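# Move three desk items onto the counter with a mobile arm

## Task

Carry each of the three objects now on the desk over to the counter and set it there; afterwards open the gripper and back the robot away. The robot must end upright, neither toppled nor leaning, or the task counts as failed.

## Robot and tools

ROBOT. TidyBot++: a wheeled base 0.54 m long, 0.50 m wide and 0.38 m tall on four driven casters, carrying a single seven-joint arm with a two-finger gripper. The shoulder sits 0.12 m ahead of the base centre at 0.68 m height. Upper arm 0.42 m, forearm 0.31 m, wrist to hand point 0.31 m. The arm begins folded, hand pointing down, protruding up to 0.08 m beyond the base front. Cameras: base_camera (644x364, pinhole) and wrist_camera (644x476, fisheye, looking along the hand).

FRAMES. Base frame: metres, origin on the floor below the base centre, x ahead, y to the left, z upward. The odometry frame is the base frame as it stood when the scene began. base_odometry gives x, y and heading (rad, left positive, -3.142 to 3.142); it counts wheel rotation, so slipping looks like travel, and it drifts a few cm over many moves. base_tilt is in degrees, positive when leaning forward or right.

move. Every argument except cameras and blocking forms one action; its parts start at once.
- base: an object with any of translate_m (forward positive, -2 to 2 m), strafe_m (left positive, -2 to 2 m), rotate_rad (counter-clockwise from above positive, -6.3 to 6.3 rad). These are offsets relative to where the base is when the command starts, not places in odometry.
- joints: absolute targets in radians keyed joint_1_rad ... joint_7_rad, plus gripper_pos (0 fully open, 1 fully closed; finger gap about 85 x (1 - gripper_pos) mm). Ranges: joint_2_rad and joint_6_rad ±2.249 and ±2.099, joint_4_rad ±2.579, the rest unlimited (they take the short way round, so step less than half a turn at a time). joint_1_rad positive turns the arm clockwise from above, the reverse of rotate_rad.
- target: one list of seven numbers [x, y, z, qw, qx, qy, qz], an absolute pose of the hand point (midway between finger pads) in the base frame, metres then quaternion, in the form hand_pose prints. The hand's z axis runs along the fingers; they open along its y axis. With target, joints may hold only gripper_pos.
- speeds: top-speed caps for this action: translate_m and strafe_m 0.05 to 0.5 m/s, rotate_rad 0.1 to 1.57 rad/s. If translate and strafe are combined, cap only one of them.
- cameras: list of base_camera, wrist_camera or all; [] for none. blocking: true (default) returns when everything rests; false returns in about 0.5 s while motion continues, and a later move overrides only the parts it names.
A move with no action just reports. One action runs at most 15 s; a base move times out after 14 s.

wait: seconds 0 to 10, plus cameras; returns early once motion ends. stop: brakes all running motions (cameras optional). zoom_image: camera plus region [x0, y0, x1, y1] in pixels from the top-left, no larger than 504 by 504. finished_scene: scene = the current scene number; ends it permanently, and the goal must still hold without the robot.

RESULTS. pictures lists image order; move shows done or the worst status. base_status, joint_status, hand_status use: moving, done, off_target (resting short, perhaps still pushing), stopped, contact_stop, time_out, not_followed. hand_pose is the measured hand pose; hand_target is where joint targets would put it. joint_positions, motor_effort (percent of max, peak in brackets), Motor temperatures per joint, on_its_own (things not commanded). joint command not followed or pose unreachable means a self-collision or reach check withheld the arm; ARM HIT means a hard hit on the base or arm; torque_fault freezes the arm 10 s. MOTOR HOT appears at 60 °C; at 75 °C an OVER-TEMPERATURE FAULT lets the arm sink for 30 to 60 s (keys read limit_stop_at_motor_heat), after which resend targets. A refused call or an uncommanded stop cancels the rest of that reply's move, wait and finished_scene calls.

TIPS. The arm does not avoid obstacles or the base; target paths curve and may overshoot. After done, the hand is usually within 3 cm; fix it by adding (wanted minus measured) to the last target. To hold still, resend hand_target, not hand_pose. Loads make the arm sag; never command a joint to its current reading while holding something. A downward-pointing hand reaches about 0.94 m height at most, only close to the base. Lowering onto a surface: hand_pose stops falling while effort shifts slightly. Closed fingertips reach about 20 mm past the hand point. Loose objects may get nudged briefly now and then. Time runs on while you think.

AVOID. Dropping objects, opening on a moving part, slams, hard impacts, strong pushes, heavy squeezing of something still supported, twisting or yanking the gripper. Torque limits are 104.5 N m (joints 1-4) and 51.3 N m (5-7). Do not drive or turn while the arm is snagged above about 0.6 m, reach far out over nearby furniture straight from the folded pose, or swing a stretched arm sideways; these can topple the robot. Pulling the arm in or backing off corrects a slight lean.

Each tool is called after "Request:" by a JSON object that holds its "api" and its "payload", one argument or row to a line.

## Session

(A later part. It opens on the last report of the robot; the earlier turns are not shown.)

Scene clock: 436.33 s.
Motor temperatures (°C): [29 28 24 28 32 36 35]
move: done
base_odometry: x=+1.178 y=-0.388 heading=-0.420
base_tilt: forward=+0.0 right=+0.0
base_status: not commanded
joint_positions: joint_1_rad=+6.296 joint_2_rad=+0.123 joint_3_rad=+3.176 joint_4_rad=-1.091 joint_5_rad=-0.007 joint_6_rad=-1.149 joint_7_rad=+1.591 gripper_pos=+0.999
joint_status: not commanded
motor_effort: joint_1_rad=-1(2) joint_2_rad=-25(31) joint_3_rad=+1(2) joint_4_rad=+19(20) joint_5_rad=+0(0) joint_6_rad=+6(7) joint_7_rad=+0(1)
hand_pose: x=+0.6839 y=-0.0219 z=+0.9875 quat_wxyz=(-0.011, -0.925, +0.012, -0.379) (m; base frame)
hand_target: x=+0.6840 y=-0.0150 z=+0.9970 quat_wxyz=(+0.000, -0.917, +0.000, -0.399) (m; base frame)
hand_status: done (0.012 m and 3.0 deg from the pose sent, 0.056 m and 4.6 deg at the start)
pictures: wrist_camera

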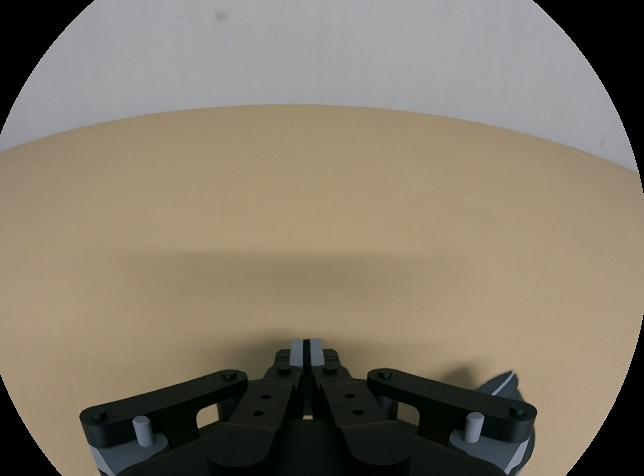

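Request:
{"api": "move", "payload": {
  "target": [0.624, -0.025, 0.992, 0, 0.917, 0, 0.3987],
  "cameras": ["wrist_camera"]
}}

Scene clock: 442.27 s.
Motor temperatures (°C): [29 28 24 28 32 36 35]
move: done
base_odometry: x=+1.178 y=-0.388 heading=-0.420
base_tilt: forward=+0.0 right=+0.0
base_status: not commanded
joint_positions: joint_1_rad=+6.296 joint_2_rad=-0.028 joint_3_rad=+3.206 joint_4_rad=-1.262 joint_5_rad=-0.027 joint_6_rad=-1.126 joint_7_rad=+1.630 gripper_pos=+0.999
joint_status: not commanded
motor_effort: joint_1_rad=-1(2) joint_2_rad=-19(26) joint_3_rad=+1(2) joint_4_rad=+19(20) joint_5_rad=+0(1) joint_6_rad=+6(7) joint_7_rad=+1(1)
hand_pose: x=+0.6229 y=-0.0306 z=+0.9856 quat_wxyz=(-0.012, -0.924, +0.009, -0.381) (m; base frame)
hand_target: x=+0.6240 y=-0.0250 z=+0.9920 quat_wxyz=(+0.000, -0.917, +0.000, -0.399) (m; base frame)
hand_status: done (0.009 m and 2.8 deg from the pose sent, 0.060 m and 3.0 deg at the start)
pictures: wrist_camera

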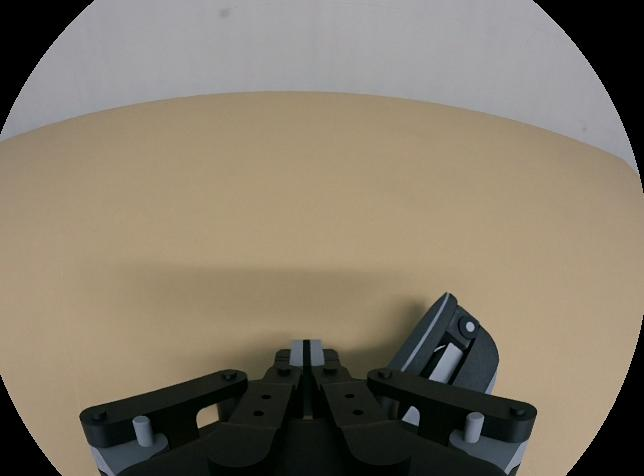

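Request:
{"api": "move", "payload": {
  "target": [0.55, 0.0, 1.07, 0, 0.94, 0, 0.342],
  "joints": {"gripper_pos": 0.0},
  "cameras": ["wrist_camera"]
}}

Request:
{"api": "move", "payload": {
  "target": [0.48, 0.0, 1.06, 0, 0.9537, 0, 0.3007],
  "cameras": ["wrist_camera"]
}}

Scene clock: 450.07 s.
Motor temperatures (°C): [29 28 24 28 32 36 35]
move: done
base_odometry: x=+1.178 y=-0.388 heading=-0.420
base_tilt: forward=+0.0 right=+0.0
base_status: not commanded
joint_positions: joint_1_rad=+6.274 joint_2_rad=-0.028 joint_3_rad=+3.183 joint_4_rad=-0.896 joint_5_rad=-0.027 joint_6_rad=-1.546 joint_7_rad=+1.609 gripper_pos=+0.000
joint_status: all done
motor_effort: joint_1_rad=-1(2) joint_2_rad=-15(21) joint_3_rad=+1(2) joint_4_rad=+16(20) joint_5_rad=+0(1) joint_6_rad=+6(6) joint_7_rad=+1(1)
hand_pose: x=+0.5546 y=-0.0043 z=+1.0734 quat_wxyz=(+0.001, -0.934, -0.008, -0.356) (m; base frame)
hand_target: x=+0.5500 y=+0.0000 z=+1.0700 quat_wxyz=(+0.000, -0.940, +0.000, -0.342) (m; base frame)
hand_status: done (0.007 m and 1.9 deg from the pose sent, 0.116 m and 5.1 deg at the start)
pictures: wrist_camera

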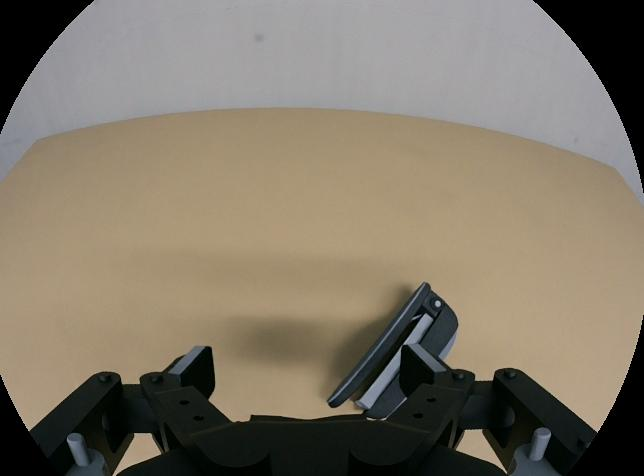

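Scene clock: 451.10 s.
Motor temperatures (°C): [29 28 24 28 32 36 35]
move: done
base_odometry: x=+1.178 y=-0.388 heading=-0.420
base_tilt: forward=+0.0 right=+0.0
base_status: not commanded
joint_positions: joint_1_rad=+6.274 joint_2_rad=-0.099 joint_3_rad=+3.174 joint_4_rad=-0.914 joint_5_rad=-0.027 joint_6_rad=-1.673 joint_7_rad=+1.608 gripper_pos=+0.000
joint_status: not commanded
motor_effort: joint_1_rad=-1(1) joint_2_rad=-12(18) joint_3_rad=+1(2) joint_4_rad=+15(17) joint_5_rad=+0(0) joint_6_rad=+5(6) joint_7_rad=+0(1)
hand_pose: x=+0.4960 y=+0.0001 z=+1.0688 quat_wxyz=(+0.004, -0.947, -0.012, -0.321) (m; base frame)
hand_target: x=+0.4800 y=+0.0000 z=+1.0600 quat_wxyz=(+0.000, -0.954, +0.000, -0.301) (m; base frame)
hand_status: done (0.018 m and 2.8 deg from the pose sent, 0.076 m and 6.8 deg at the start)
pictures: wrist_camera

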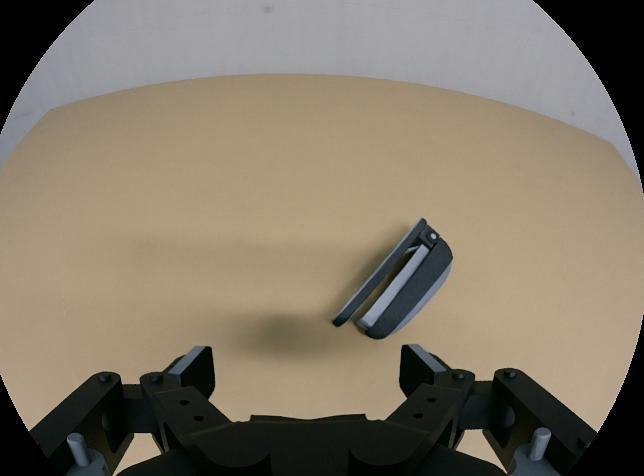

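Request:
{"api": "move", "payload": {
  "target": [0.567, -0.040, 1.045, 0.1026, 0.8932, -0.3518, 0.2605],
  "cameras": ["wrist_camera"]
}}

Scene clock: 471.60 s.
Motor temperatures (°C): [29 28 24 28 32 36 35]
move: done
base_odometry: x=+1.178 y=-0.388 heading=-0.420
base_tilt: forward=+0.0 right=+0.0
base_status: not commanded
joint_positions: joint_1_rad=+5.958 joint_2_rad=+0.264 joint_3_rad=+3.371 joint_4_rad=-0.570 joint_5_rad=+0.343 joint_6_rad=-1.892 joint_7_rad=+0.957 gripper_pos=+0.000
joint_status: not commanded
motor_effort: joint_1_rad=-1(2) joint_2_rad=-23(27) joint_3_rad=+2(3) joint_4_rad=+14(16) joint_5_rad=+2(3) joint_6_rad=+4(6) joint_7_rad=+1(1)
hand_pose: x=+0.5814 y=-0.0295 z=+1.0348 quat_wxyz=(-0.091, -0.907, +0.320, -0.257) (m; base frame)
hand_target: x=+0.5670 y=-0.0400 z=+1.0450 quat_wxyz=(-0.103, -0.893, +0.352, -0.261) (m; base frame)
hand_status: done (0.021 m and 4.2 deg from the pose sent, 0.085 m and 44.7 deg at the start)
pictures: wrist_camera

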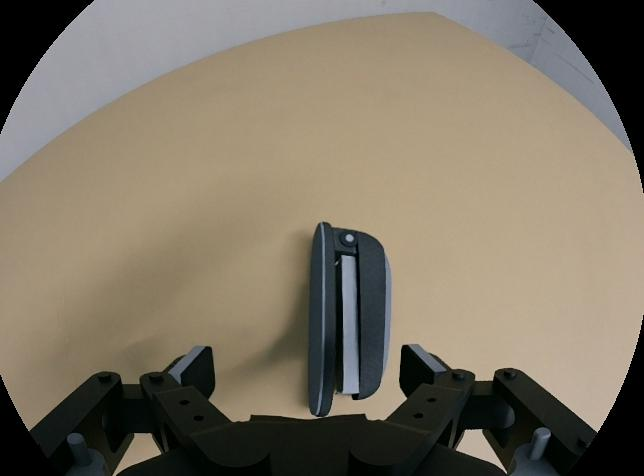

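Request:
{"api": "move", "payload": {
  "target": [0.585, -0.0865, 1.020, 0.1026, 0.8932, -0.3518, 0.2605],
  "cameras": ["wrist_camera"]
}}

Scene clock: 481.97 s.
Motor temperatures (°C): [29 28 24 28 32 36 35]
move: done
base_odometry: x=+1.178 y=-0.388 heading=-0.420
base_tilt: forward=+0.0 right=+0.0
base_status: not commanded
joint_positions: joint_1_rad=+6.072 joint_2_rad=+0.256 joint_3_rad=+3.367 joint_4_rad=-0.677 joint_5_rad=+0.345 joint_6_rad=-1.821 joint_7_rad=+0.956 gripper_pos=+0.000
joint_status: not commanded
motor_effort: joint_1_rad=-1(2) joint_2_rad=-25(26) joint_3_rad=+2(3) joint_4_rad=+15(16) joint_5_rad=+3(3) joint_6_rad=+3(4) joint_7_rad=+0(1)
hand_pose: x=+0.5854 y=-0.0851 z=+1.0094 quat_wxyz=(-0.115, -0.894, +0.360, -0.240) (m; base frame)
hand_target: x=+0.5850 y=-0.0865 z=+1.0200 quat_wxyz=(-0.103, -0.893, +0.352, -0.261) (m; base frame)
hand_status: done (0.011 m and 2.9 deg from the pose sent, 0.059 m and 4.2 deg at the start)
pictures: wrist_camera

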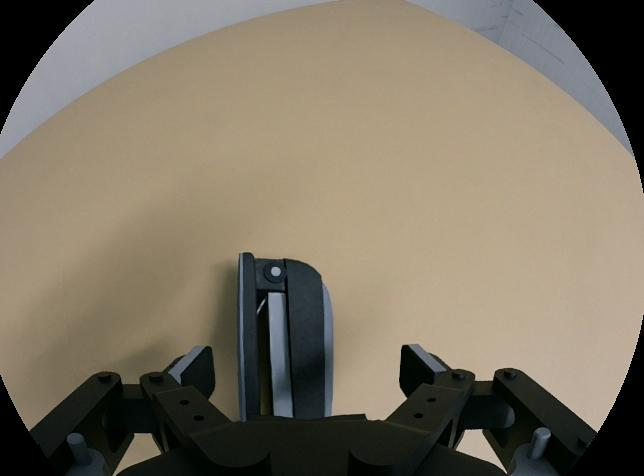

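Request:
{"api": "move", "payload": {
  "target": [0.602, -0.083, 1.000, 0.1026, 0.8932, -0.3518, 0.2605],
  "cameras": ["wrist_camera"]
}}

Scene clock: 487.83 s.
Motor temperatures (°C): [29 28 24 28 32 36 35]
move: done
base_odometry: x=+1.178 y=-0.388 heading=-0.420
base_tilt: forward=+0.0 right=+0.0
base_status: not commanded
joint_positions: joint_1_rad=+6.072 joint_2_rad=+0.255 joint_3_rad=+3.363 joint_4_rad=-0.742 joint_5_rad=+0.345 joint_6_rad=-1.756 joint_7_rad=+0.951 gripper_pos=+0.000
joint_status: not commanded
motor_effort: joint_1_rad=-1(1) joint_2_rad=-25(27) joint_3_rad=+2(3) joint_4_rad=+16(17) joint_5_rad=+3(3) joint_6_rad=+4(4) joint_7_rad=+0(1)
hand_pose: x=+0.5977 y=-0.0862 z=+0.9940 quat_wxyz=(-0.118, -0.897, +0.351, -0.242) (m; base frame)
hand_target: x=+0.6020 y=-0.0830 z=+1.0000 quat_wxyz=(-0.103, -0.893, +0.352, -0.261) (m; base frame)
hand_status: done (0.008 m and 2.8 deg from the pose sent, 0.019 m and 2.9 deg at the start)
pictures: wrist_camera

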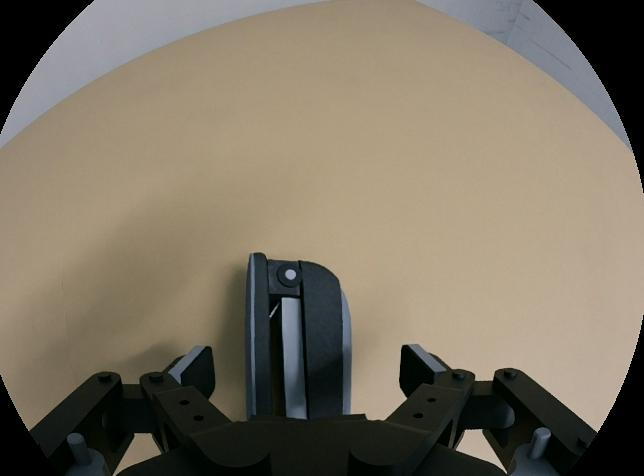

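Request:
{"api": "move", "payload": {
  "target": [0.606, -0.080, 0.980, 0.1026, 0.8932, -0.3518, 0.2605],
  "cameras": ["wrist_camera"]
}}

Scene clock: 492.80 s.
Motor temperatures (°C): [29 28 24 28 32 36 35]
move: done
base_odometry: x=+1.178 y=-0.388 heading=-0.420
base_tilt: forward=+0.0 right=+0.0
base_status: not commanded
joint_positions: joint_1_rad=+6.072 joint_2_rad=+0.243 joint_3_rad=+3.344 joint_4_rad=-0.843 joint_5_rad=+0.345 joint_6_rad=-1.687 joint_7_rad=+0.922 gripper_pos=+0.000
joint_status: not commanded
motor_effort: joint_1_rad=-1(1) joint_2_rad=-25(27) joint_3_rad=+1(3) joint_4_rad=+16(17) joint_5_rad=+3(3) joint_6_rad=+3(4) joint_7_rad=+1(1)
hand_pose: x=+0.6042 y=-0.0819 z=+0.9685 quat_wxyz=(-0.117, -0.901, +0.345, -0.235) (m; base frame)
hand_target: x=+0.6060 y=-0.0800 z=+0.9800 quat_wxyz=(-0.103, -0.893, +0.352, -0.261) (m; base frame)
hand_status: done (0.012 m and 3.6 deg from the pose sent, 0.017 m and 2.8 deg at the start)
pictures: wrist_camera

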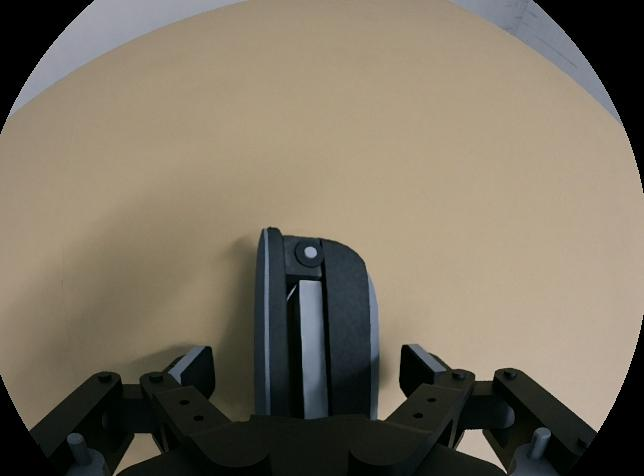

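Request:
{"api": "move", "payload": {
  "target": [0.604, -0.083, 0.986, 0.1026, 0.8932, -0.3518, 0.2605],
  "joints": {"gripper_pos": 0.28},
  "cameras": []
}}

Request:
{"api": "move", "payload": {
  "joints": {"gripper_pos": 0.48},
  "cameras": ["wrist_camera"]
}}

Scene clock: 496.50 s.
Motor temperatures (°C): [29 28 24 28 32 36 35]
move: done
base_odometry: x=+1.178 y=-0.388 heading=-0.420
base_tilt: forward=+0.0 right=+0.0
base_status: not commanded
joint_positions: joint_1_rad=+6.072 joint_2_rad=+0.243 joint_3_rad=+3.344 joint_4_rad=-0.842 joint_5_rad=+0.345 joint_6_rad=-1.686 joint_7_rad=+0.922 gripper_pos=+0.280
joint_status: all done
motor_effort: joint_1_rad=-1(2) joint_2_rad=-26(26) joint_3_rad=+2(2) joint_4_rad=+17(17) joint_5_rad=+3(3) joint_6_rad=+3(3) joint_7_rad=+0(1)
hand_pose: x=+0.6049 y=-0.0819 z=+0.9694 quat_wxyz=(-0.116, -0.901, +0.345, -0.236) (m; base frame)
hand_target: x=+0.6040 y=-0.0830 z=+0.9860 quat_wxyz=(-0.103, -0.893, +0.352, -0.261) (m; base frame)
hand_status: done (0.017 m and 3.4 deg from the pose sent, 0.017 m and 3.6 deg at the start)
pictures: none
No camera images: "cameras" was empty.

Scene clock: 497.13 s.
Motor temperatures (°C): [29 28 24 28 32 36 35]
move: off_target
base_odometry: x=+1.178 y=-0.388 heading=-0.420
base_tilt: forward=+0.0 right=+0.0
base_status: not commanded
joint_positions: joint_1_rad=+6.072 joint_2_rad=+0.240 joint_3_rad=+3.344 joint_4_rad=-0.842 joint_5_rad=+0.345 joint_6_rad=-1.685 joint_7_rad=+0.922 gripper_pos=+0.422
joint_status: gripper_pos off_target (ended at +0.422, target +0.480)
motor_effort: joint_1_rad=-1(2) joint_2_rad=-27(27) joint_3_rad=+2(3) joint_4_rad=+18(18) joint_5_rad=+3(4) joint_6_rad=+4(4) joint_7_rad=+1(1)
hand_pose: x=+0.6041 y=-0.0820 z=+0.9709 quat_wxyz=(-0.115, -0.901, +0.345, -0.238) (m; base frame)
hand_target: x=+0.6040 y=-0.0830 z=+0.9860 quat_wxyz=(-0.103, -0.893, +0.352, -0.261) (m; base frame)
hand_status: not commanded
pictures: wrist_camera

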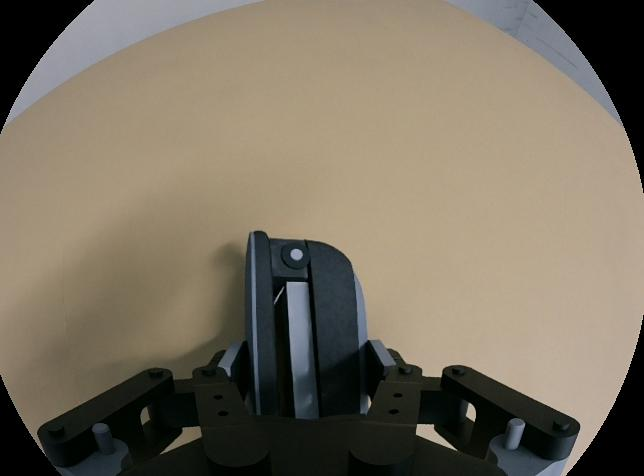

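Request:
{"api": "move", "payload": {
  "joints": {"gripper_pos": 0.56},
  "cameras": []
}}

Request:
{"api": "move", "payload": {
  "target": [0.580, -0.060, 1.055, 0.1026, 0.8932, -0.3518, 0.2605],
  "cameras": ["wrist_camera"]
}}

Scene clock: 501.43 s.
Motor temperatures (°C): [29 29 24 28 32 36 35]
move: off_target
base_odometry: x=+1.178 y=-0.388 heading=-0.420
base_tilt: forward=+0.0 right=+0.0
base_status: not commanded
joint_positions: joint_1_rad=+6.072 joint_2_rad=+0.240 joint_3_rad=+3.344 joint_4_rad=-0.842 joint_5_rad=+0.345 joint_6_rad=-1.685 joint_7_rad=+0.922 gripper_pos=+0.422
joint_status: gripper_pos off_target (ended at +0.422, target +0.560)
motor_effort: joint_1_rad=-1(2) joint_2_rad=-26(28) joint_3_rad=+2(2) joint_4_rad=+18(18) joint_5_rad=+3(4) joint_6_rad=+4(4) joint_7_rad=+1(1)
hand_pose: x=+0.6041 y=-0.0820 z=+0.9709 quat_wxyz=(-0.115, -0.901, +0.345, -0.238) (m; base frame)
hand_target: x=+0.6040 y=-0.0830 z=+0.9860 quat_wxyz=(-0.103, -0.893, +0.352, -0.261) (m; base frame)
hand_status: not commanded
pictures: none
No camera images: "cameras" was empty.

Scene clock: 503.07 s.
Motor temperatures (°C): [29 29 24 28 32 36 35]
move: done
base_odometry: x=+1.178 y=-0.388 heading=-0.420
base_tilt: forward=+0.0 right=+0.0
base_status: not commanded
joint_positions: joint_1_rad=+6.043 joint_2_rad=+0.324 joint_3_rad=+3.422 joint_4_rad=-0.416 joint_5_rad=+0.344 joint_6_rad=-1.952 joint_7_rad=+0.977 gripper_pos=+0.422
joint_status: not commanded
motor_effort: joint_1_rad=-1(2) joint_2_rad=-26(29) joint_3_rad=+3(3) joint_4_rad=+14(19) joint_5_rad=+3(4) joint_6_rad=+5(5) joint_7_rad=+1(1)
hand_pose: x=+0.5850 y=-0.0751 z=+1.0554 quat_wxyz=(-0.111, -0.880, +0.374, -0.272) (m; base frame)
hand_target: x=+0.5800 y=-0.0600 z=+1.0550 quat_wxyz=(-0.103, -0.893, +0.352, -0.261) (m; base frame)
hand_status: done (0.016 m and 3.4 deg from the pose sent, 0.090 m and 3.2 deg at the start)
pictures: wrist_camera

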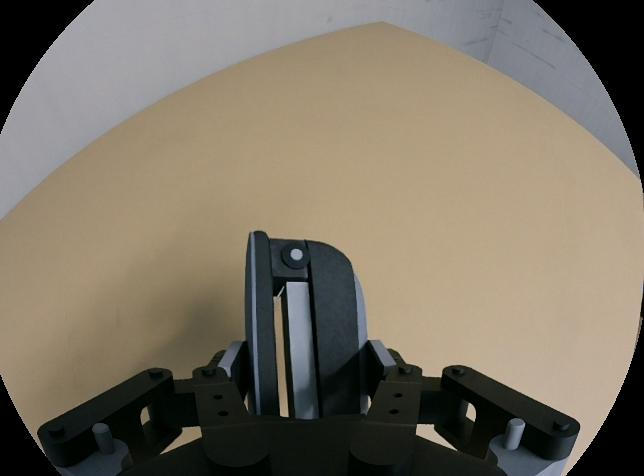

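Request:
{"api": "move", "payload": {
  "base": {"translate_m": -0.4},
  "target": [0.38, 0, 1.07, 0, 0.966, 0, 0.2588],
  "cameras": ["wrist_camera"]
}}

Request:
{"api": "move", "payload": {
  "base": {"translate_m": -1.8, "strafe_m": -0.52, "rotate_rad": 3.1416},
  "speeds": {"rotate_rad": 0.8},
  "cameras": ["wrist_camera"]
}}

Scene clock: 511.97 s.
Motor temperatures (°C): [29 29 24 28 32 36 35]
move: done
base_odometry: x=+0.813 y=-0.225 heading=-0.419
base_tilt: forward=+0.0 right=+0.0
base_status: done
joint_positions: joint_1_rad=+6.253 joint_2_rad=-0.222 joint_3_rad=+3.164 joint_4_rad=-0.864 joint_5_rad=+0.047 joint_6_rad=-1.955 joint_7_rad=+1.535 gripper_pos=+0.422
joint_status: not commanded
motor_effort: joint_1_rad=-1(2) joint_2_rad=-5(33) joint_3_rad=+1(3) joint_4_rad=+14(17) joint_5_rad=+0(3) joint_6_rad=+5(7) joint_7_rad=+1(1)
hand_pose: x=+0.3760 y=-0.0122 z=+1.0780 quat_wxyz=(-0.010, -0.963, +0.029, -0.269) (m; base frame)
hand_target: x=+0.3800 y=+0.0000 z=+1.0700 quat_wxyz=(+0.000, -0.966, +0.000, -0.259) (m; base frame)
hand_status: done (0.015 m and 3.7 deg from the pose sent, 0.219 m and 46.1 deg at the start)
pictures: wrist_camera

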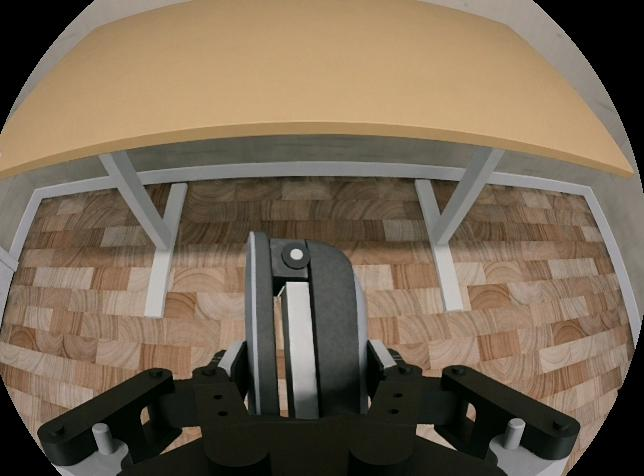

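Scene clock: 517.30 s.
Motor temperatures (°C): [29 29 24 28 32 36 35]
move: done
base_odometry: x=-1.043 y=+0.034 heading=+2.723
base_tilt: forward=+0.0 right=+0.0
base_status: done
joint_positions: joint_1_rad=+6.255 joint_2_rad=-0.207 joint_3_rad=+3.159 joint_4_rad=-0.868 joint_5_rad=+0.040 joint_6_rad=-1.955 joint_7_rad=+1.536 gripper_pos=+0.422
joint_status: not commanded
motor_effort: joint_1_rad=-1(2) joint_2_rad=-6(10) joint_3_rad=+1(2) joint_4_rad=+14(15) joint_5_rad=+0(1) joint_6_rad=+5(5) joint_7_rad=+0(1)
hand_pose: x=+0.3821 y=-0.0086 z=+1.0725 quat_wxyz=(-0.008, -0.965, +0.024, -0.260) (m; base frame)
hand_target: x=+0.3800 y=+0.0000 z=+1.0700 quat_wxyz=(+0.000, -0.966, +0.000, -0.259) (m; base frame)
hand_status: not commanded
pictures: wrist_camera

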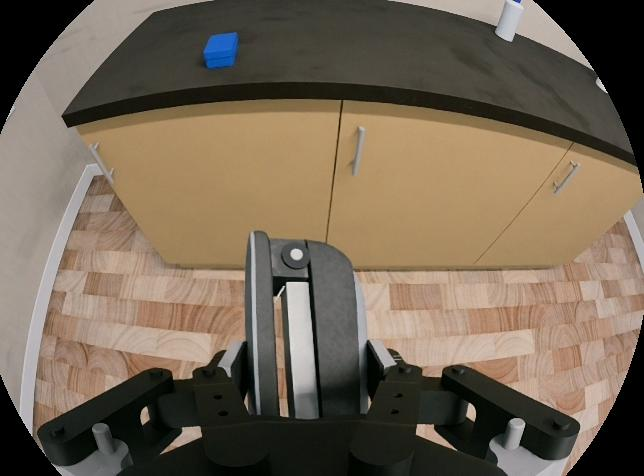

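Request:
{"api": "wait", "payload": {
  "seconds": 0,
  "cameras": ["base_camera"]
}}

Scene clock: 535.27 s.
Motor temperatures (°C): [29 28 24 28 32 36 35]
base_odometry: x=-1.043 y=+0.034 heading=+2.723
base_tilt: forward=+0.0 right=-0.1
base_status: done
joint_positions: joint_1_rad=+6.255 joint_2_rad=-0.207 joint_3_rad=+3.159 joint_4_rad=-0.868 joint_5_rad=+0.040 joint_6_rad=-1.955 joint_7_rad=+1.536 gripper_pos=+0.422
joint_status: not commanded
motor_effort: joint_1_rad=-1(2) joint_2_rad=-6(10) joint_3_rad=+1(2) joint_4_rad=+14(15) joint_5_rad=+0(1) joint_6_rad=+5(5) joint_7_rad=+1(1)
hand_pose: x=+0.3821 y=-0.0086 z=+1.0725 quat_wxyz=(-0.008, -0.965, +0.024, -0.260) (m; base frame)
hand_target: x=+0.3800 y=+0.0000 z=+1.0700 quat_wxyz=(+0.000, -0.966, +0.000, -0.259) (m; base frame)
hand_status: not commanded
pictures: base_camera

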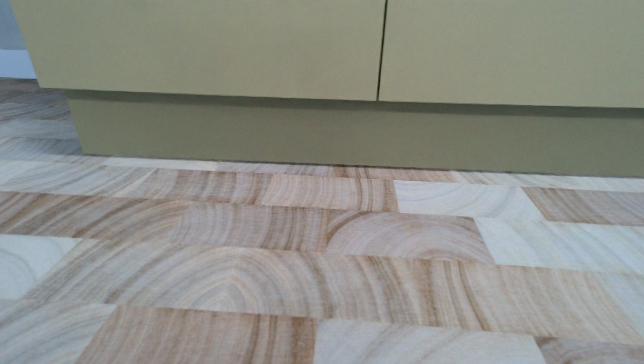

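Request:
{"api": "move", "payload": {
  "base": {"translate_m": 0.37, "rotate_rad": -0.08},
  "speeds": {"translate_m": 0.35},
  "cameras": ["wrist_camera", "base_camera"]
}}

Scene clock: 548.63 s.
Motor temperatures (°C): [29 28 24 28 32 36 35]
move: done
base_odometry: x=-1.381 y=+0.184 heading=+2.642
base_tilt: forward=+0.0 right=+0.0
base_status: done
joint_positions: joint_1_rad=+6.258 joint_2_rad=-0.205 joint_3_rad=+3.158 joint_4_rad=-0.869 joint_5_rad=+0.039 joint_6_rad=-1.955 joint_7_rad=+1.536 gripper_pos=+0.422
joint_status: not commanded
motor_effort: joint_1_rad=-1(2) joint_2_rad=-6(10) joint_3_rad=+1(2) joint_4_rad=+14(15) joint_5_rad=+0(1) joint_6_rad=+5(6) joint_7_rad=+0(1)
hand_pose: x=+0.3827 y=-0.0087 z=+1.0718 quat_wxyz=(-0.008, -0.966, +0.025, -0.259) (m; base frame)
hand_target: x=+0.3800 y=+0.0000 z=+1.0700 quat_wxyz=(+0.000, -0.966, +0.000, -0.259) (m; base frame)
hand_status: not commanded
pictures: base_camera, wrist_camera

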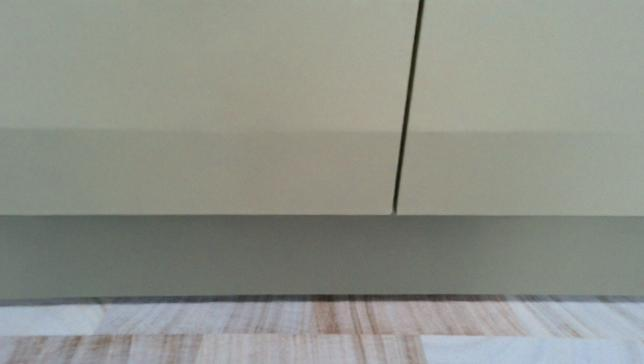

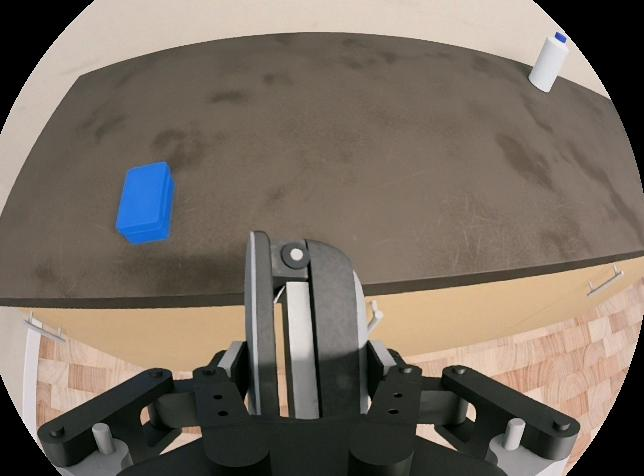

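Request:
{"api": "move", "payload": {
  "base": {"translate_m": 0.055},
  "speeds": {"translate_m": 0.3},
  "target": [0.48, 0.0, 1.06, 0, 0.966, 0, 0.2588],
  "cameras": ["wrist_camera"]
}}

Scene clock: 557.27 s.
Motor temperatures (°C): [29 28 24 28 32 36 35]
move: done
base_odometry: x=-1.430 y=+0.210 heading=+2.642
base_tilt: forward=+0.0 right=+0.0
base_status: done
joint_positions: joint_1_rad=+6.258 joint_2_rad=-0.010 joint_3_rad=+3.161 joint_4_rad=-0.821 joint_5_rad=+0.039 joint_6_rad=-1.894 joint_7_rad=+1.538 gripper_pos=+0.422
joint_status: not commanded
motor_effort: joint_1_rad=-1(2) joint_2_rad=-16(21) joint_3_rad=+1(2) joint_4_rad=+15(17) joint_5_rad=+0(1) joint_6_rad=+5(7) joint_7_rad=+1(1)
hand_pose: x=+0.4744 y=-0.0080 z=+1.0373 quat_wxyz=(-0.012, -0.976, +0.023, -0.217) (m; base frame)
hand_target: x=+0.4800 y=+0.0000 z=+1.0600 quat_wxyz=(+0.000, -0.966, +0.000, -0.259) (m; base frame)
hand_status: done (0.025 m and 5.7 deg from the pose sent, 0.098 m and 3.0 deg at the start)
pictures: wrist_camera

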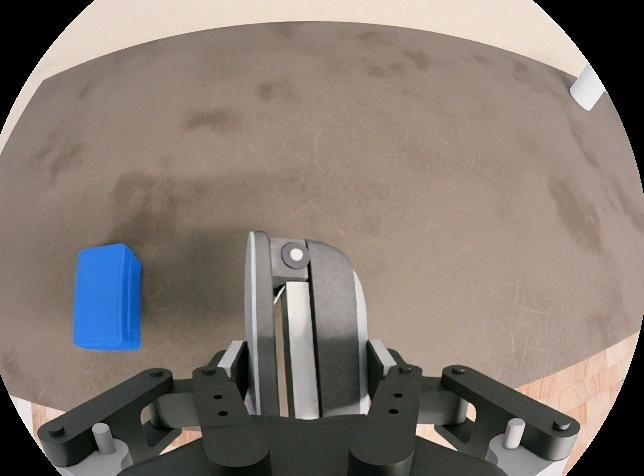

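Request:
{"api": "move", "payload": {
  "target": [0.54, -0.05, 1.01, 0, 0.957, 0, 0.290],
  "cameras": []
}}

Request:
{"api": "move", "payload": {
  "target": [0.54, -0.05, 0.965, 0, 0.957, 0, 0.290],
  "cameras": ["wrist_camera"]
}}

Scene clock: 566.53 s.
Motor temperatures (°C): [29 28 24 28 32 36 35]
move: done
base_odometry: x=-1.430 y=+0.210 heading=+2.642
base_tilt: forward=+0.0 right=+0.0
base_status: not commanded
joint_positions: joint_1_rad=+6.327 joint_2_rad=-0.011 joint_3_rad=+3.268 joint_4_rad=-1.033 joint_5_rad=-0.059 joint_6_rad=-1.598 joint_7_rad=+1.701 gripper_pos=+0.422
joint_status: not commanded
motor_effort: joint_1_rad=-1(2) joint_2_rad=-18(19) joint_3_rad=+1(2) joint_4_rad=+18(19) joint_5_rad=+0(1) joint_6_rad=+5(5) joint_7_rad=+1(1)
hand_pose: x=+0.5361 y=-0.0521 z=+0.9971 quat_wxyz=(-0.010, -0.966, +0.011, -0.259) (m; base frame)
hand_target: x=+0.5400 y=-0.0500 z=+1.0100 quat_wxyz=(+0.000, -0.957, +0.000, -0.290) (m; base frame)
hand_status: done (0.014 m and 4.1 deg from the pose sent, 0.083 m and 9.1 deg at the start)
pictures: none
No camera images: "cameras" was empty.

Scene clock: 567.77 s.
Motor temperatures (°C): [29 28 24 28 32 36 35]
move: done
base_odometry: x=-1.430 y=+0.210 heading=+2.642
base_tilt: forward=+0.0 right=+0.0
base_status: not commanded
joint_positions: joint_1_rad=+6.327 joint_2_rad=-0.054 joint_3_rad=+3.270 joint_4_rad=-1.243 joint_5_rad=-0.059 joint_6_rad=-1.442 joint_7_rad=+1.706 gripper_pos=+0.422
joint_status: not commanded
motor_effort: joint_1_rad=-1(2) joint_2_rad=-19(19) joint_3_rad=+1(2) joint_4_rad=+19(20) joint_5_rad=+0(1) joint_6_rad=+5(5) joint_7_rad=+1(1)
hand_pose: x=+0.5383 y=-0.0549 z=+0.9479 quat_wxyz=(-0.006, -0.967, +0.015, -0.254) (m; base frame)
hand_target: x=+0.5400 y=-0.0500 z=+0.9650 quat_wxyz=(+0.000, -0.957, +0.000, -0.290) (m; base frame)
hand_status: done (0.018 m and 4.7 deg from the pose sent, 0.032 m and 4.1 deg at the start)
pictures: wrist_camera

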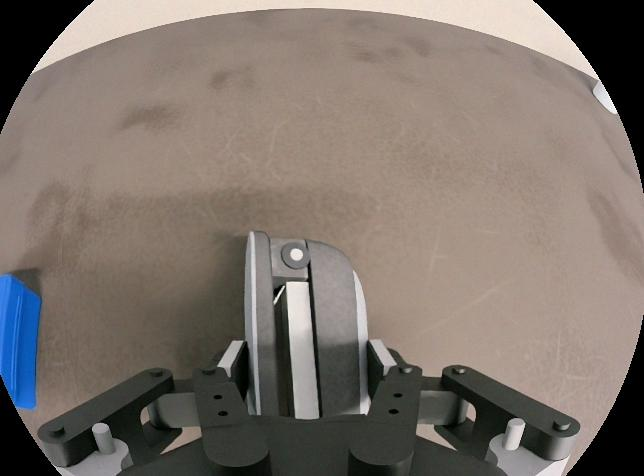

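Request:
{"api": "move", "payload": {
  "target": [0.54, -0.05, 0.955, 0, 0.957, 0, 0.290],
  "cameras": []
}}

Request:
{"api": "move", "payload": {
  "target": [0.54, -0.05, 0.948, 0, 0.957, 0, 0.290],
  "cameras": []
}}

Request:
{"api": "move", "payload": {
  "target": [0.54, -0.05, 0.942, 0, 0.957, 0, 0.290],
  "cameras": ["wrist_camera"]
}}

Scene clock: 575.30 s.
Motor temperatures (°C): [29 28 24 28 32 36 35]
move: done
base_odometry: x=-1.430 y=+0.210 heading=+2.642
base_tilt: forward=+0.0 right=+0.0
base_status: not commanded
joint_positions: joint_1_rad=+6.326 joint_2_rad=-0.066 joint_3_rad=+3.271 joint_4_rad=-1.288 joint_5_rad=-0.059 joint_6_rad=-1.405 joint_7_rad=+1.707 gripper_pos=+0.422
joint_status: not commanded
motor_effort: joint_1_rad=-1(1) joint_2_rad=-17(19) joint_3_rad=+1(1) joint_4_rad=+19(21) joint_5_rad=-1(1) joint_6_rad=+5(5) joint_7_rad=+1(1)
hand_pose: x=+0.5382 y=-0.0554 z=+0.9386 quat_wxyz=(-0.006, -0.966, +0.016, -0.256) (m; base frame)
hand_target: x=+0.5400 y=-0.0500 z=+0.9550 quat_wxyz=(+0.000, -0.957, +0.000, -0.290) (m; base frame)
hand_status: done (0.017 m and 4.5 deg from the pose sent, 0.009 m and 4.7 deg at the start)
pictures: none
No camera images: "cameras" was empty.

Scene clock: 575.93 s.
Motor temperatures (°C): [29 28 24 28 32 36 35]
move: done
base_odometry: x=-1.430 y=+0.210 heading=+2.642
base_tilt: forward=+0.0 right=+0.0
base_status: not commanded
joint_positions: joint_1_rad=+6.326 joint_2_rad=-0.073 joint_3_rad=+3.271 joint_4_rad=-1.316 joint_5_rad=-0.059 joint_6_rad=-1.380 joint_7_rad=+1.708 gripper_pos=+0.422
joint_status: not commanded
motor_effort: joint_1_rad=-1(2) joint_2_rad=-17(17) joint_3_rad=+1(2) joint_4_rad=+19(20) joint_5_rad=-1(1) joint_6_rad=+5(5) joint_7_rad=+1(1)
hand_pose: x=+0.5383 y=-0.0558 z=+0.9327 quat_wxyz=(-0.006, -0.966, +0.016, -0.258) (m; base frame)
hand_target: x=+0.5400 y=-0.0500 z=+0.9480 quat_wxyz=(+0.000, -0.957, +0.000, -0.290) (m; base frame)
hand_status: done (0.016 m and 4.3 deg from the pose sent, 0.011 m and 4.5 deg at the start)
pictures: none
No camera images: "cameras" was empty.

Scene clock: 576.53 s.
Motor temperatures (°C): [29 28 24 28 32 36 35]
move: done
base_odometry: x=-1.430 y=+0.210 heading=+2.642
base_tilt: forward=+0.0 right=+0.0
base_status: not commanded
joint_positions: joint_1_rad=+6.326 joint_2_rad=-0.083 joint_3_rad=+3.271 joint_4_rad=-1.334 joint_5_rad=-0.059 joint_6_rad=-1.357 joint_7_rad=+1.709 gripper_pos=+0.422
joint_status: not commanded
motor_effort: joint_1_rad=-1(1) joint_2_rad=-16(18) joint_3_rad=+1(1) joint_4_rad=+19(20) joint_5_rad=-1(1) joint_6_rad=+5(5) joint_7_rad=+1(1)
hand_pose: x=+0.5389 y=-0.0563 z=+0.9321 quat_wxyz=(-0.007, -0.964, +0.016, -0.265) (m; base frame)
hand_target: x=+0.5400 y=-0.0500 z=+0.9420 quat_wxyz=(+0.000, -0.957, +0.000, -0.290) (m; base frame)
hand_status: done (0.012 m and 3.6 deg from the pose sent, 0.011 m and 4.3 deg at the start)
pictures: wrist_camera

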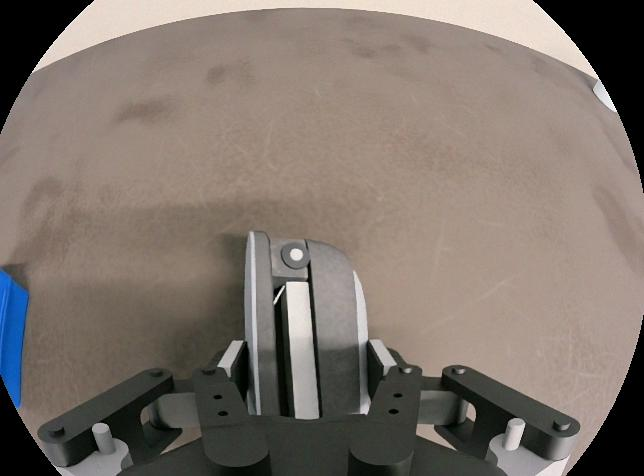

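Request:
{"api": "move", "payload": {
  "joints": {"gripper_pos": 0.34},
  "cameras": []
}}

Request:
{"api": "move", "payload": {
  "joints": {"gripper_pos": 0.0},
  "cameras": []
}}

Request:
{"api": "move", "payload": {
  "target": [0.50, -0.045, 1.04, 0, 0.962, 0, 0.273],
  "cameras": ["wrist_camera"]
}}

Scene clock: 581.90 s.
Motor temperatures (°C): [29 28 24 28 32 36 35]
move: done
base_odometry: x=-1.430 y=+0.210 heading=+2.642
base_tilt: forward=+0.0 right=+0.0
base_status: not commanded
joint_positions: joint_1_rad=+6.326 joint_2_rad=-0.084 joint_3_rad=+3.271 joint_4_rad=-1.335 joint_5_rad=-0.059 joint_6_rad=-1.356 joint_7_rad=+1.709 gripper_pos=+0.340
joint_status: all done
motor_effort: joint_1_rad=-1(1) joint_2_rad=-16(17) joint_3_rad=+1(1) joint_4_rad=+19(20) joint_5_rad=-1(1) joint_6_rad=+4(5) joint_7_rad=+0(1)
hand_pose: x=+0.5387 y=-0.0564 z=+0.9325 quat_wxyz=(-0.007, -0.964, +0.016, -0.266) (m; base frame)
hand_target: x=+0.5400 y=-0.0500 z=+0.9420 quat_wxyz=(+0.000, -0.957, +0.000, -0.290) (m; base frame)
hand_status: not commanded
pictures: none
No camera images: "cameras" was empty.

Scene clock: 582.63 s.
Motor temperatures (°C): [29 28 24 28 32 36 35]
move: done
base_odometry: x=-1.430 y=+0.210 heading=+2.642
base_tilt: forward=+0.0 right=+0.0
base_status: not commanded
joint_positions: joint_1_rad=+6.326 joint_2_rad=-0.084 joint_3_rad=+3.271 joint_4_rad=-1.335 joint_5_rad=-0.059 joint_6_rad=-1.356 joint_7_rad=+1.709 gripper_pos=+0.000
joint_status: all done
motor_effort: joint_1_rad=-1(1) joint_2_rad=-16(16) joint_3_rad=+1(2) joint_4_rad=+18(19) joint_5_rad=+0(1) joint_6_rad=+4(5) joint_7_rad=+1(1)
hand_pose: x=+0.5387 y=-0.0564 z=+0.9325 quat_wxyz=(-0.007, -0.964, +0.016, -0.266) (m; base frame)
hand_target: x=+0.5400 y=-0.0500 z=+0.9420 quat_wxyz=(+0.000, -0.957, +0.000, -0.290) (m; base frame)
hand_status: not commanded
pictures: none
No camera images: "cameras" was empty.

Scene clock: 584.53 s.
Motor temperatures (°C): [29 28 24 28 32 36 35]
move: done
base_odometry: x=-1.430 y=+0.210 heading=+2.642
base_tilt: forward=+0.0 right=+0.0
base_status: not commanded
joint_positions: joint_1_rad=+6.326 joint_2_rad=-0.064 joint_3_rad=+3.272 joint_4_rad=-0.941 joint_5_rad=-0.059 joint_6_rad=-1.685 joint_7_rad=+1.709 gripper_pos=+0.000
joint_status: not commanded
motor_effort: joint_1_rad=-1(2) joint_2_rad=-14(17) joint_3_rad=+1(1) joint_4_rad=+16(20) joint_5_rad=+0(1) joint_6_rad=+5(5) joint_7_rad=+1(1)
hand_pose: x=+0.5029 y=-0.0505 z=+1.0428 quat_wxyz=(-0.014, -0.958, +0.007, -0.287) (m; base frame)
hand_target: x=+0.5000 y=-0.0450 z=+1.0400 quat_wxyz=(+0.000, -0.962, +0.000, -0.273) (m; base frame)
hand_status: done (0.007 m and 2.4 deg from the pose sent, 0.115 m and 2.2 deg at the start)
pictures: wrist_camera

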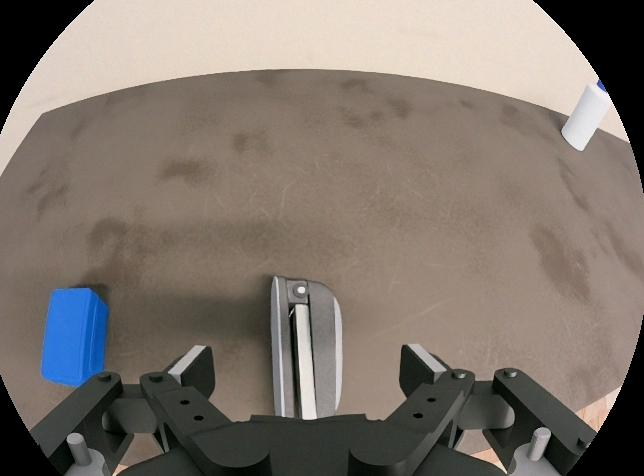

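Request:
{"api": "move", "payload": {
  "base": {"translate_m": -0.4},
  "target": [0.38, 0, 1.07, 0, 0.966, 0, 0.2588],
  "cameras": ["wrist_camera"]
}}

Request:
{"api": "move", "payload": {
  "base": {"translate_m": -1.68, "strafe_m": -0.95, "rotate_rad": 3.08},
  "speeds": {"rotate_rad": 0.8},
  "cameras": ["wrist_camera"]
}}

Scene clock: 595.80 s.
Motor temperatures (°C): [29 28 24 28 32 36 35]
move: done
base_odometry: x=-1.078 y=+0.019 heading=+2.643
base_tilt: forward=+0.0 right=+0.0
base_status: done
joint_positions: joint_1_rad=+6.282 joint_2_rad=-0.218 joint_3_rad=+3.162 joint_4_rad=-0.900 joint_5_rad=-0.036 joint_6_rad=-1.914 joint_7_rad=+1.607 gripper_pos=+0.000
joint_status: not commanded
motor_effort: joint_1_rad=-1(2) joint_2_rad=-6(21) joint_3_rad=+1(3) joint_4_rad=+13(17) joint_5_rad=+0(1) joint_6_rad=+5(5) joint_7_rad=+1(1)
hand_pose: x=+0.3879 y=+0.0051 z=+1.0709 quat_wxyz=(+0.010, -0.963, -0.018, -0.270) (m; base frame)
hand_target: x=+0.3800 y=+0.0000 z=+1.0700 quat_wxyz=(+0.000, -0.966, +0.000, -0.259) (m; base frame)
hand_status: done (0.009 m and 2.7 deg from the pose sent, 0.136 m and 3.8 deg at the start)
pictures: wrist_camera

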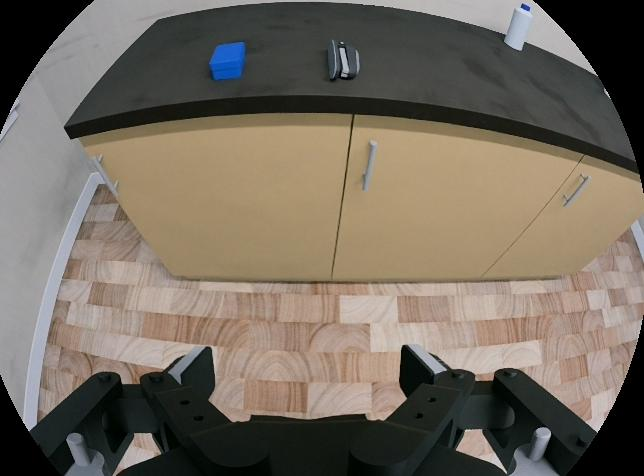

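Scene clock: 601.27 s.
Motor temperatures (°C): [29 28 24 28 32 36 35]
move: done
base_odometry: x=+0.851 y=+0.050 heading=-0.559
base_tilt: forward=+0.0 right=+0.0
base_status: done
joint_positions: joint_1_rad=+6.280 joint_2_rad=-0.212 joint_3_rad=+3.157 joint_4_rad=-0.900 joint_5_rad=-0.035 joint_6_rad=-1.914 joint_7_rad=+1.606 gripper_pos=+0.000
joint_status: not commanded
motor_effort: joint_1_rad=-1(2) joint_2_rad=-6(9) joint_3_rad=+1(3) joint_4_rad=+13(15) joint_5_rad=-1(1) joint_6_rad=+5(5) joint_7_rad=+0(1)
hand_pose: x=+0.3902 y=+0.0073 z=+1.0692 quat_wxyz=(+0.009, -0.963, -0.021, -0.267) (m; base frame)
hand_target: x=+0.3800 y=+0.0000 z=+1.0700 quat_wxyz=(+0.000, -0.966, +0.000, -0.259) (m; base frame)
hand_status: not commanded
pictures: wrist_camera

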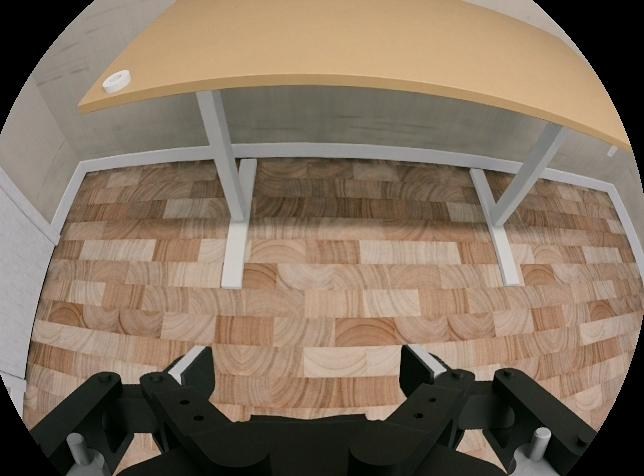

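Request:
{"api": "move", "payload": {
  "base": {"translate_m": 0.34, "strafe_m": 0.35, "rotate_rad": 0.03},
  "cameras": ["wrist_camera"]
}}

Scene clock: 620.57 s.
Motor temperatures (°C): [29 28 24 28 32 36 35]
move: done
base_odometry: x=+1.326 y=+0.166 heading=-0.529
base_tilt: forward=+0.0 right=+0.0
base_status: done
joint_positions: joint_1_rad=+6.279 joint_2_rad=-0.209 joint_3_rad=+3.155 joint_4_rad=-0.900 joint_5_rad=-0.032 joint_6_rad=-1.914 joint_7_rad=+1.606 gripper_pos=+0.000
joint_status: not commanded
motor_effort: joint_1_rad=-1(2) joint_2_rad=-6(9) joint_3_rad=+2(2) joint_4_rad=+14(14) joint_5_rad=+0(1) joint_6_rad=+5(5) joint_7_rad=+0(1)
hand_pose: x=+0.3914 y=+0.0069 z=+1.0682 quat_wxyz=(+0.008, -0.964, -0.021, -0.265) (m; base frame)
hand_target: x=+0.3800 y=+0.0000 z=+1.0700 quat_wxyz=(+0.000, -0.966, +0.000, -0.259) (m; base frame)
hand_status: not commanded
pictures: wrist_camera

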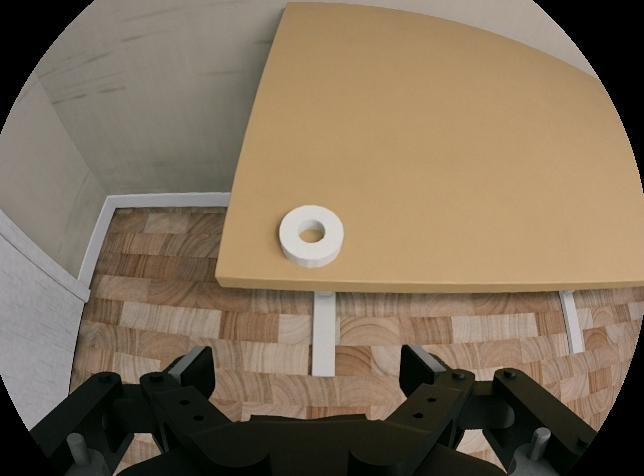

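Request:
{"api": "move", "payload": {
  "target": [0.515, 0.017, 1.04, 0, 0.966, 0, 0.2588],
  "cameras": ["wrist_camera"]
}}

Scene clock: 627.93 s.
Motor temperatures (°C): [29 28 24 28 32 36 35]
move: done
base_odometry: x=+1.325 y=+0.166 heading=-0.529
base_tilt: forward=+0.0 right=-0.1
base_status: not commanded
joint_positions: joint_1_rad=+6.236 joint_2_rad=+0.021 joint_3_rad=+3.151 joint_4_rad=-0.864 joint_5_rad=-0.010 joint_6_rad=-1.806 joint_7_rad=+1.557 gripper_pos=+0.000
joint_status: not commanded
motor_effort: joint_1_rad=-1(1) joint_2_rad=-17(21) joint_3_rad=+1(2) joint_4_rad=+15(17) joint_5_rad=+0(1) joint_6_rad=+4(5) joint_7_rad=+0(1)
hand_pose: x=+0.5062 y=+0.0190 z=+1.0214 quat_wxyz=(+0.010, -0.975, -0.014, -0.223) (m; base frame)
hand_target: x=+0.5150 y=+0.0170 z=+1.0400 quat_wxyz=(+0.000, -0.966, +0.000, -0.259) (m; base frame)
hand_status: done (0.021 m and 4.6 deg from the pose sent, 0.127 m and 2.7 deg at the start)
pictures: wrist_camera

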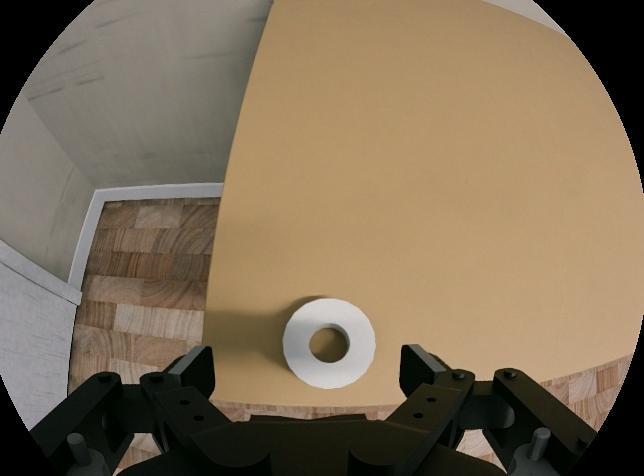

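Request:
{"api": "move", "payload": {
  "target": [0.527, 0.002, 1.000, 0, 0.962, 0, 0.273],
  "cameras": ["wrist_camera"]
}}

Scene clock: 635.43 s.
Motor temperatures (°C): [29 28 24 28 32 36 35]
move: done
base_odometry: x=+1.325 y=+0.166 heading=-0.529
base_tilt: forward=+0.0 right=-0.1
base_status: not commanded
joint_positions: joint_1_rad=+6.244 joint_2_rad=-0.028 joint_3_rad=+3.151 joint_4_rad=-1.061 joint_5_rad=-0.010 joint_6_rad=-1.608 joint_7_rad=+1.557 gripper_pos=+0.000
joint_status: not commanded
motor_effort: joint_1_rad=-1(2) joint_2_rad=-16(17) joint_3_rad=+1(2) joint_4_rad=+16(18) joint_5_rad=+0(1) joint_6_rad=+4(4) joint_7_rad=+0(1)
hand_pose: x=+0.5263 y=+0.0163 z=+0.9903 quat_wxyz=(+0.010, -0.969, -0.009, -0.247) (m; base frame)
hand_target: x=+0.5270 y=+0.0020 z=+1.0000 quat_wxyz=(+0.000, -0.962, +0.000, -0.273) (m; base frame)
hand_status: done (0.017 m and 3.4 deg from the pose sent, 0.034 m and 6.2 deg at the start)
pictures: wrist_camera

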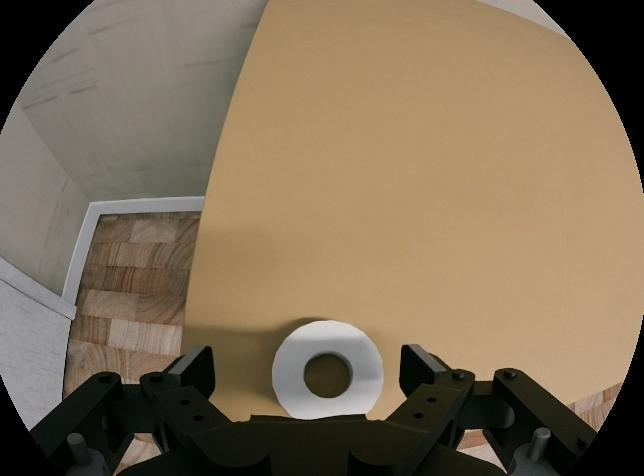

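Request:
{"api": "move", "payload": {
  "target": [0.523, -0.014, 0.986, 0, 0.962, 0, 0.273],
  "cameras": ["wrist_camera"]
}}

Scene clock: 639.63 s.
Motor temperatures (°C): [29 28 24 28 32 36 35]
move: done
base_odometry: x=+1.325 y=+0.166 heading=-0.529
base_tilt: forward=+0.0 right=+0.0
base_status: not commanded
joint_positions: joint_1_rad=+6.267 joint_2_rad=-0.057 joint_3_rad=+3.190 joint_4_rad=-1.138 joint_5_rad=-0.010 joint_6_rad=-1.558 joint_7_rad=+1.588 gripper_pos=+0.000
joint_status: not commanded
motor_effort: joint_1_rad=-1(2) joint_2_rad=-16(16) joint_3_rad=+1(2) joint_4_rad=+17(18) joint_5_rad=+0(1) joint_6_rad=+4(5) joint_7_rad=+1(1)
hand_pose: x=+0.5230 y=-0.0094 z=+0.9768 quat_wxyz=(+0.000, -0.969, +0.007, -0.248) (m; base frame)
hand_target: x=+0.5230 y=-0.0140 z=+0.9860 quat_wxyz=(+0.000, -0.962, +0.000, -0.273) (m; base frame)
hand_status: done (0.010 m and 3.0 deg from the pose sent, 0.031 m and 3.4 deg at the start)
pictures: wrist_camera

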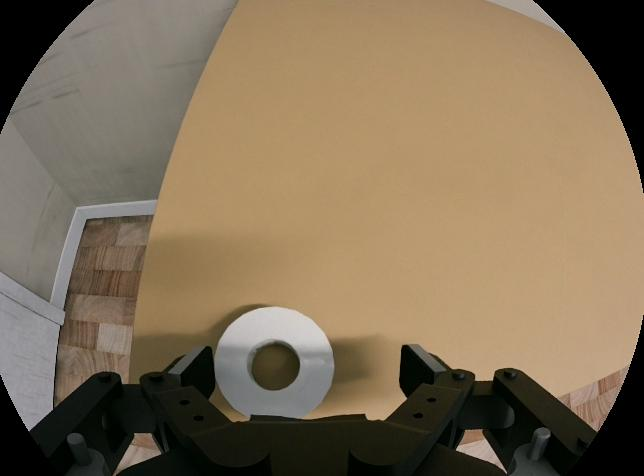

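Request:
{"api": "move", "payload": {
  "target": [0.523, 0.006, 1.000, 0, 0.962, 0, 0.273],
  "cameras": ["wrist_camera"]
}}

Scene clock: 645.03 s.
Motor temperatures (°C): [29 28 24 28 32 36 35]
move: done
base_odometry: x=+1.325 y=+0.166 heading=-0.529
base_tilt: forward=+0.0 right=+0.0
base_status: not commanded
joint_positions: joint_1_rad=+6.261 joint_2_rad=-0.057 joint_3_rad=+3.157 joint_4_rad=-1.106 joint_5_rad=-0.009 joint_6_rad=-1.557 joint_7_rad=+1.570 gripper_pos=+0.000
joint_status: not commanded
motor_effort: joint_1_rad=-1(2) joint_2_rad=-15(17) joint_3_rad=+1(2) joint_4_rad=+17(18) joint_5_rad=+0(1) joint_6_rad=+4(5) joint_7_rad=+1(1)
hand_pose: x=+0.5266 y=+0.0066 z=+0.9908 quat_wxyz=(+0.006, -0.964, -0.004, -0.264) (m; base frame)
hand_target: x=+0.5230 y=+0.0060 z=+1.0000 quat_wxyz=(+0.000, -0.962, +0.000, -0.273) (m; base frame)
hand_status: done (0.010 m and 1.3 deg from the pose sent, 0.028 m and 3.0 deg at the start)
pictures: wrist_camera

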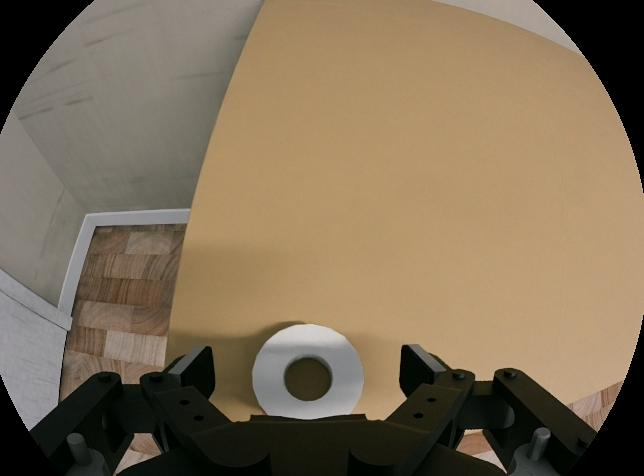

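Centred. Descend.

Request:
{"api": "move", "payload": {
  "target": [0.519, 0.006, 0.977, 0, 0.964, 0, 0.266],
  "cameras": ["wrist_camera"]
}}

Scene clock: 647.97 s.
Motor temperatures (°C): [29 28 24 28 32 36 35]
move: done
base_odometry: x=+1.325 y=+0.166 heading=-0.529
base_tilt: forward=+0.0 right=+0.0
base_status: not commanded
joint_positions: joint_1_rad=+6.261 joint_2_rad=-0.067 joint_3_rad=+3.157 joint_4_rad=-1.172 joint_5_rad=-0.009 joint_6_rad=-1.542 joint_7_rad=+1.570 gripper_pos=+0.000
joint_status: not commanded
motor_effort: joint_1_rad=-1(1) joint_2_rad=-15(16) joint_3_rad=+1(2) joint_4_rad=+17(18) joint_5_rad=+0(0) joint_6_rad=+4(5) joint_7_rad=+1(1)
hand_pose: x=+0.5198 y=+0.0065 z=+0.9689 quat_wxyz=(+0.006, -0.969, -0.004, -0.245) (m; base frame)
hand_target: x=+0.5190 y=+0.0060 z=+0.9770 quat_wxyz=(+0.000, -0.964, +0.000, -0.266) (m; base frame)
hand_status: done (0.008 m and 2.6 deg from the pose sent, 0.016 m and 0.8 deg at the start)
pictures: wrist_camera

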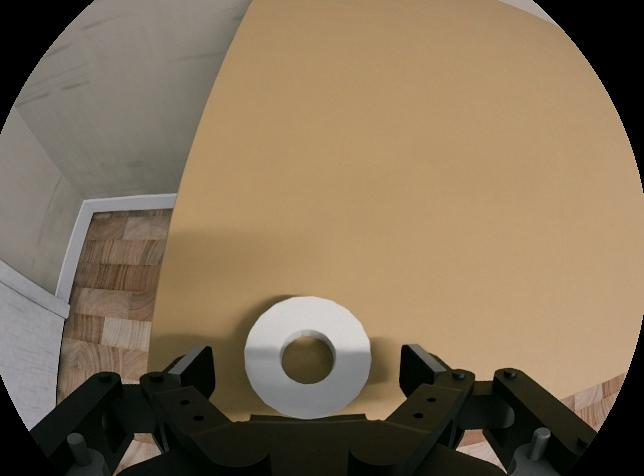

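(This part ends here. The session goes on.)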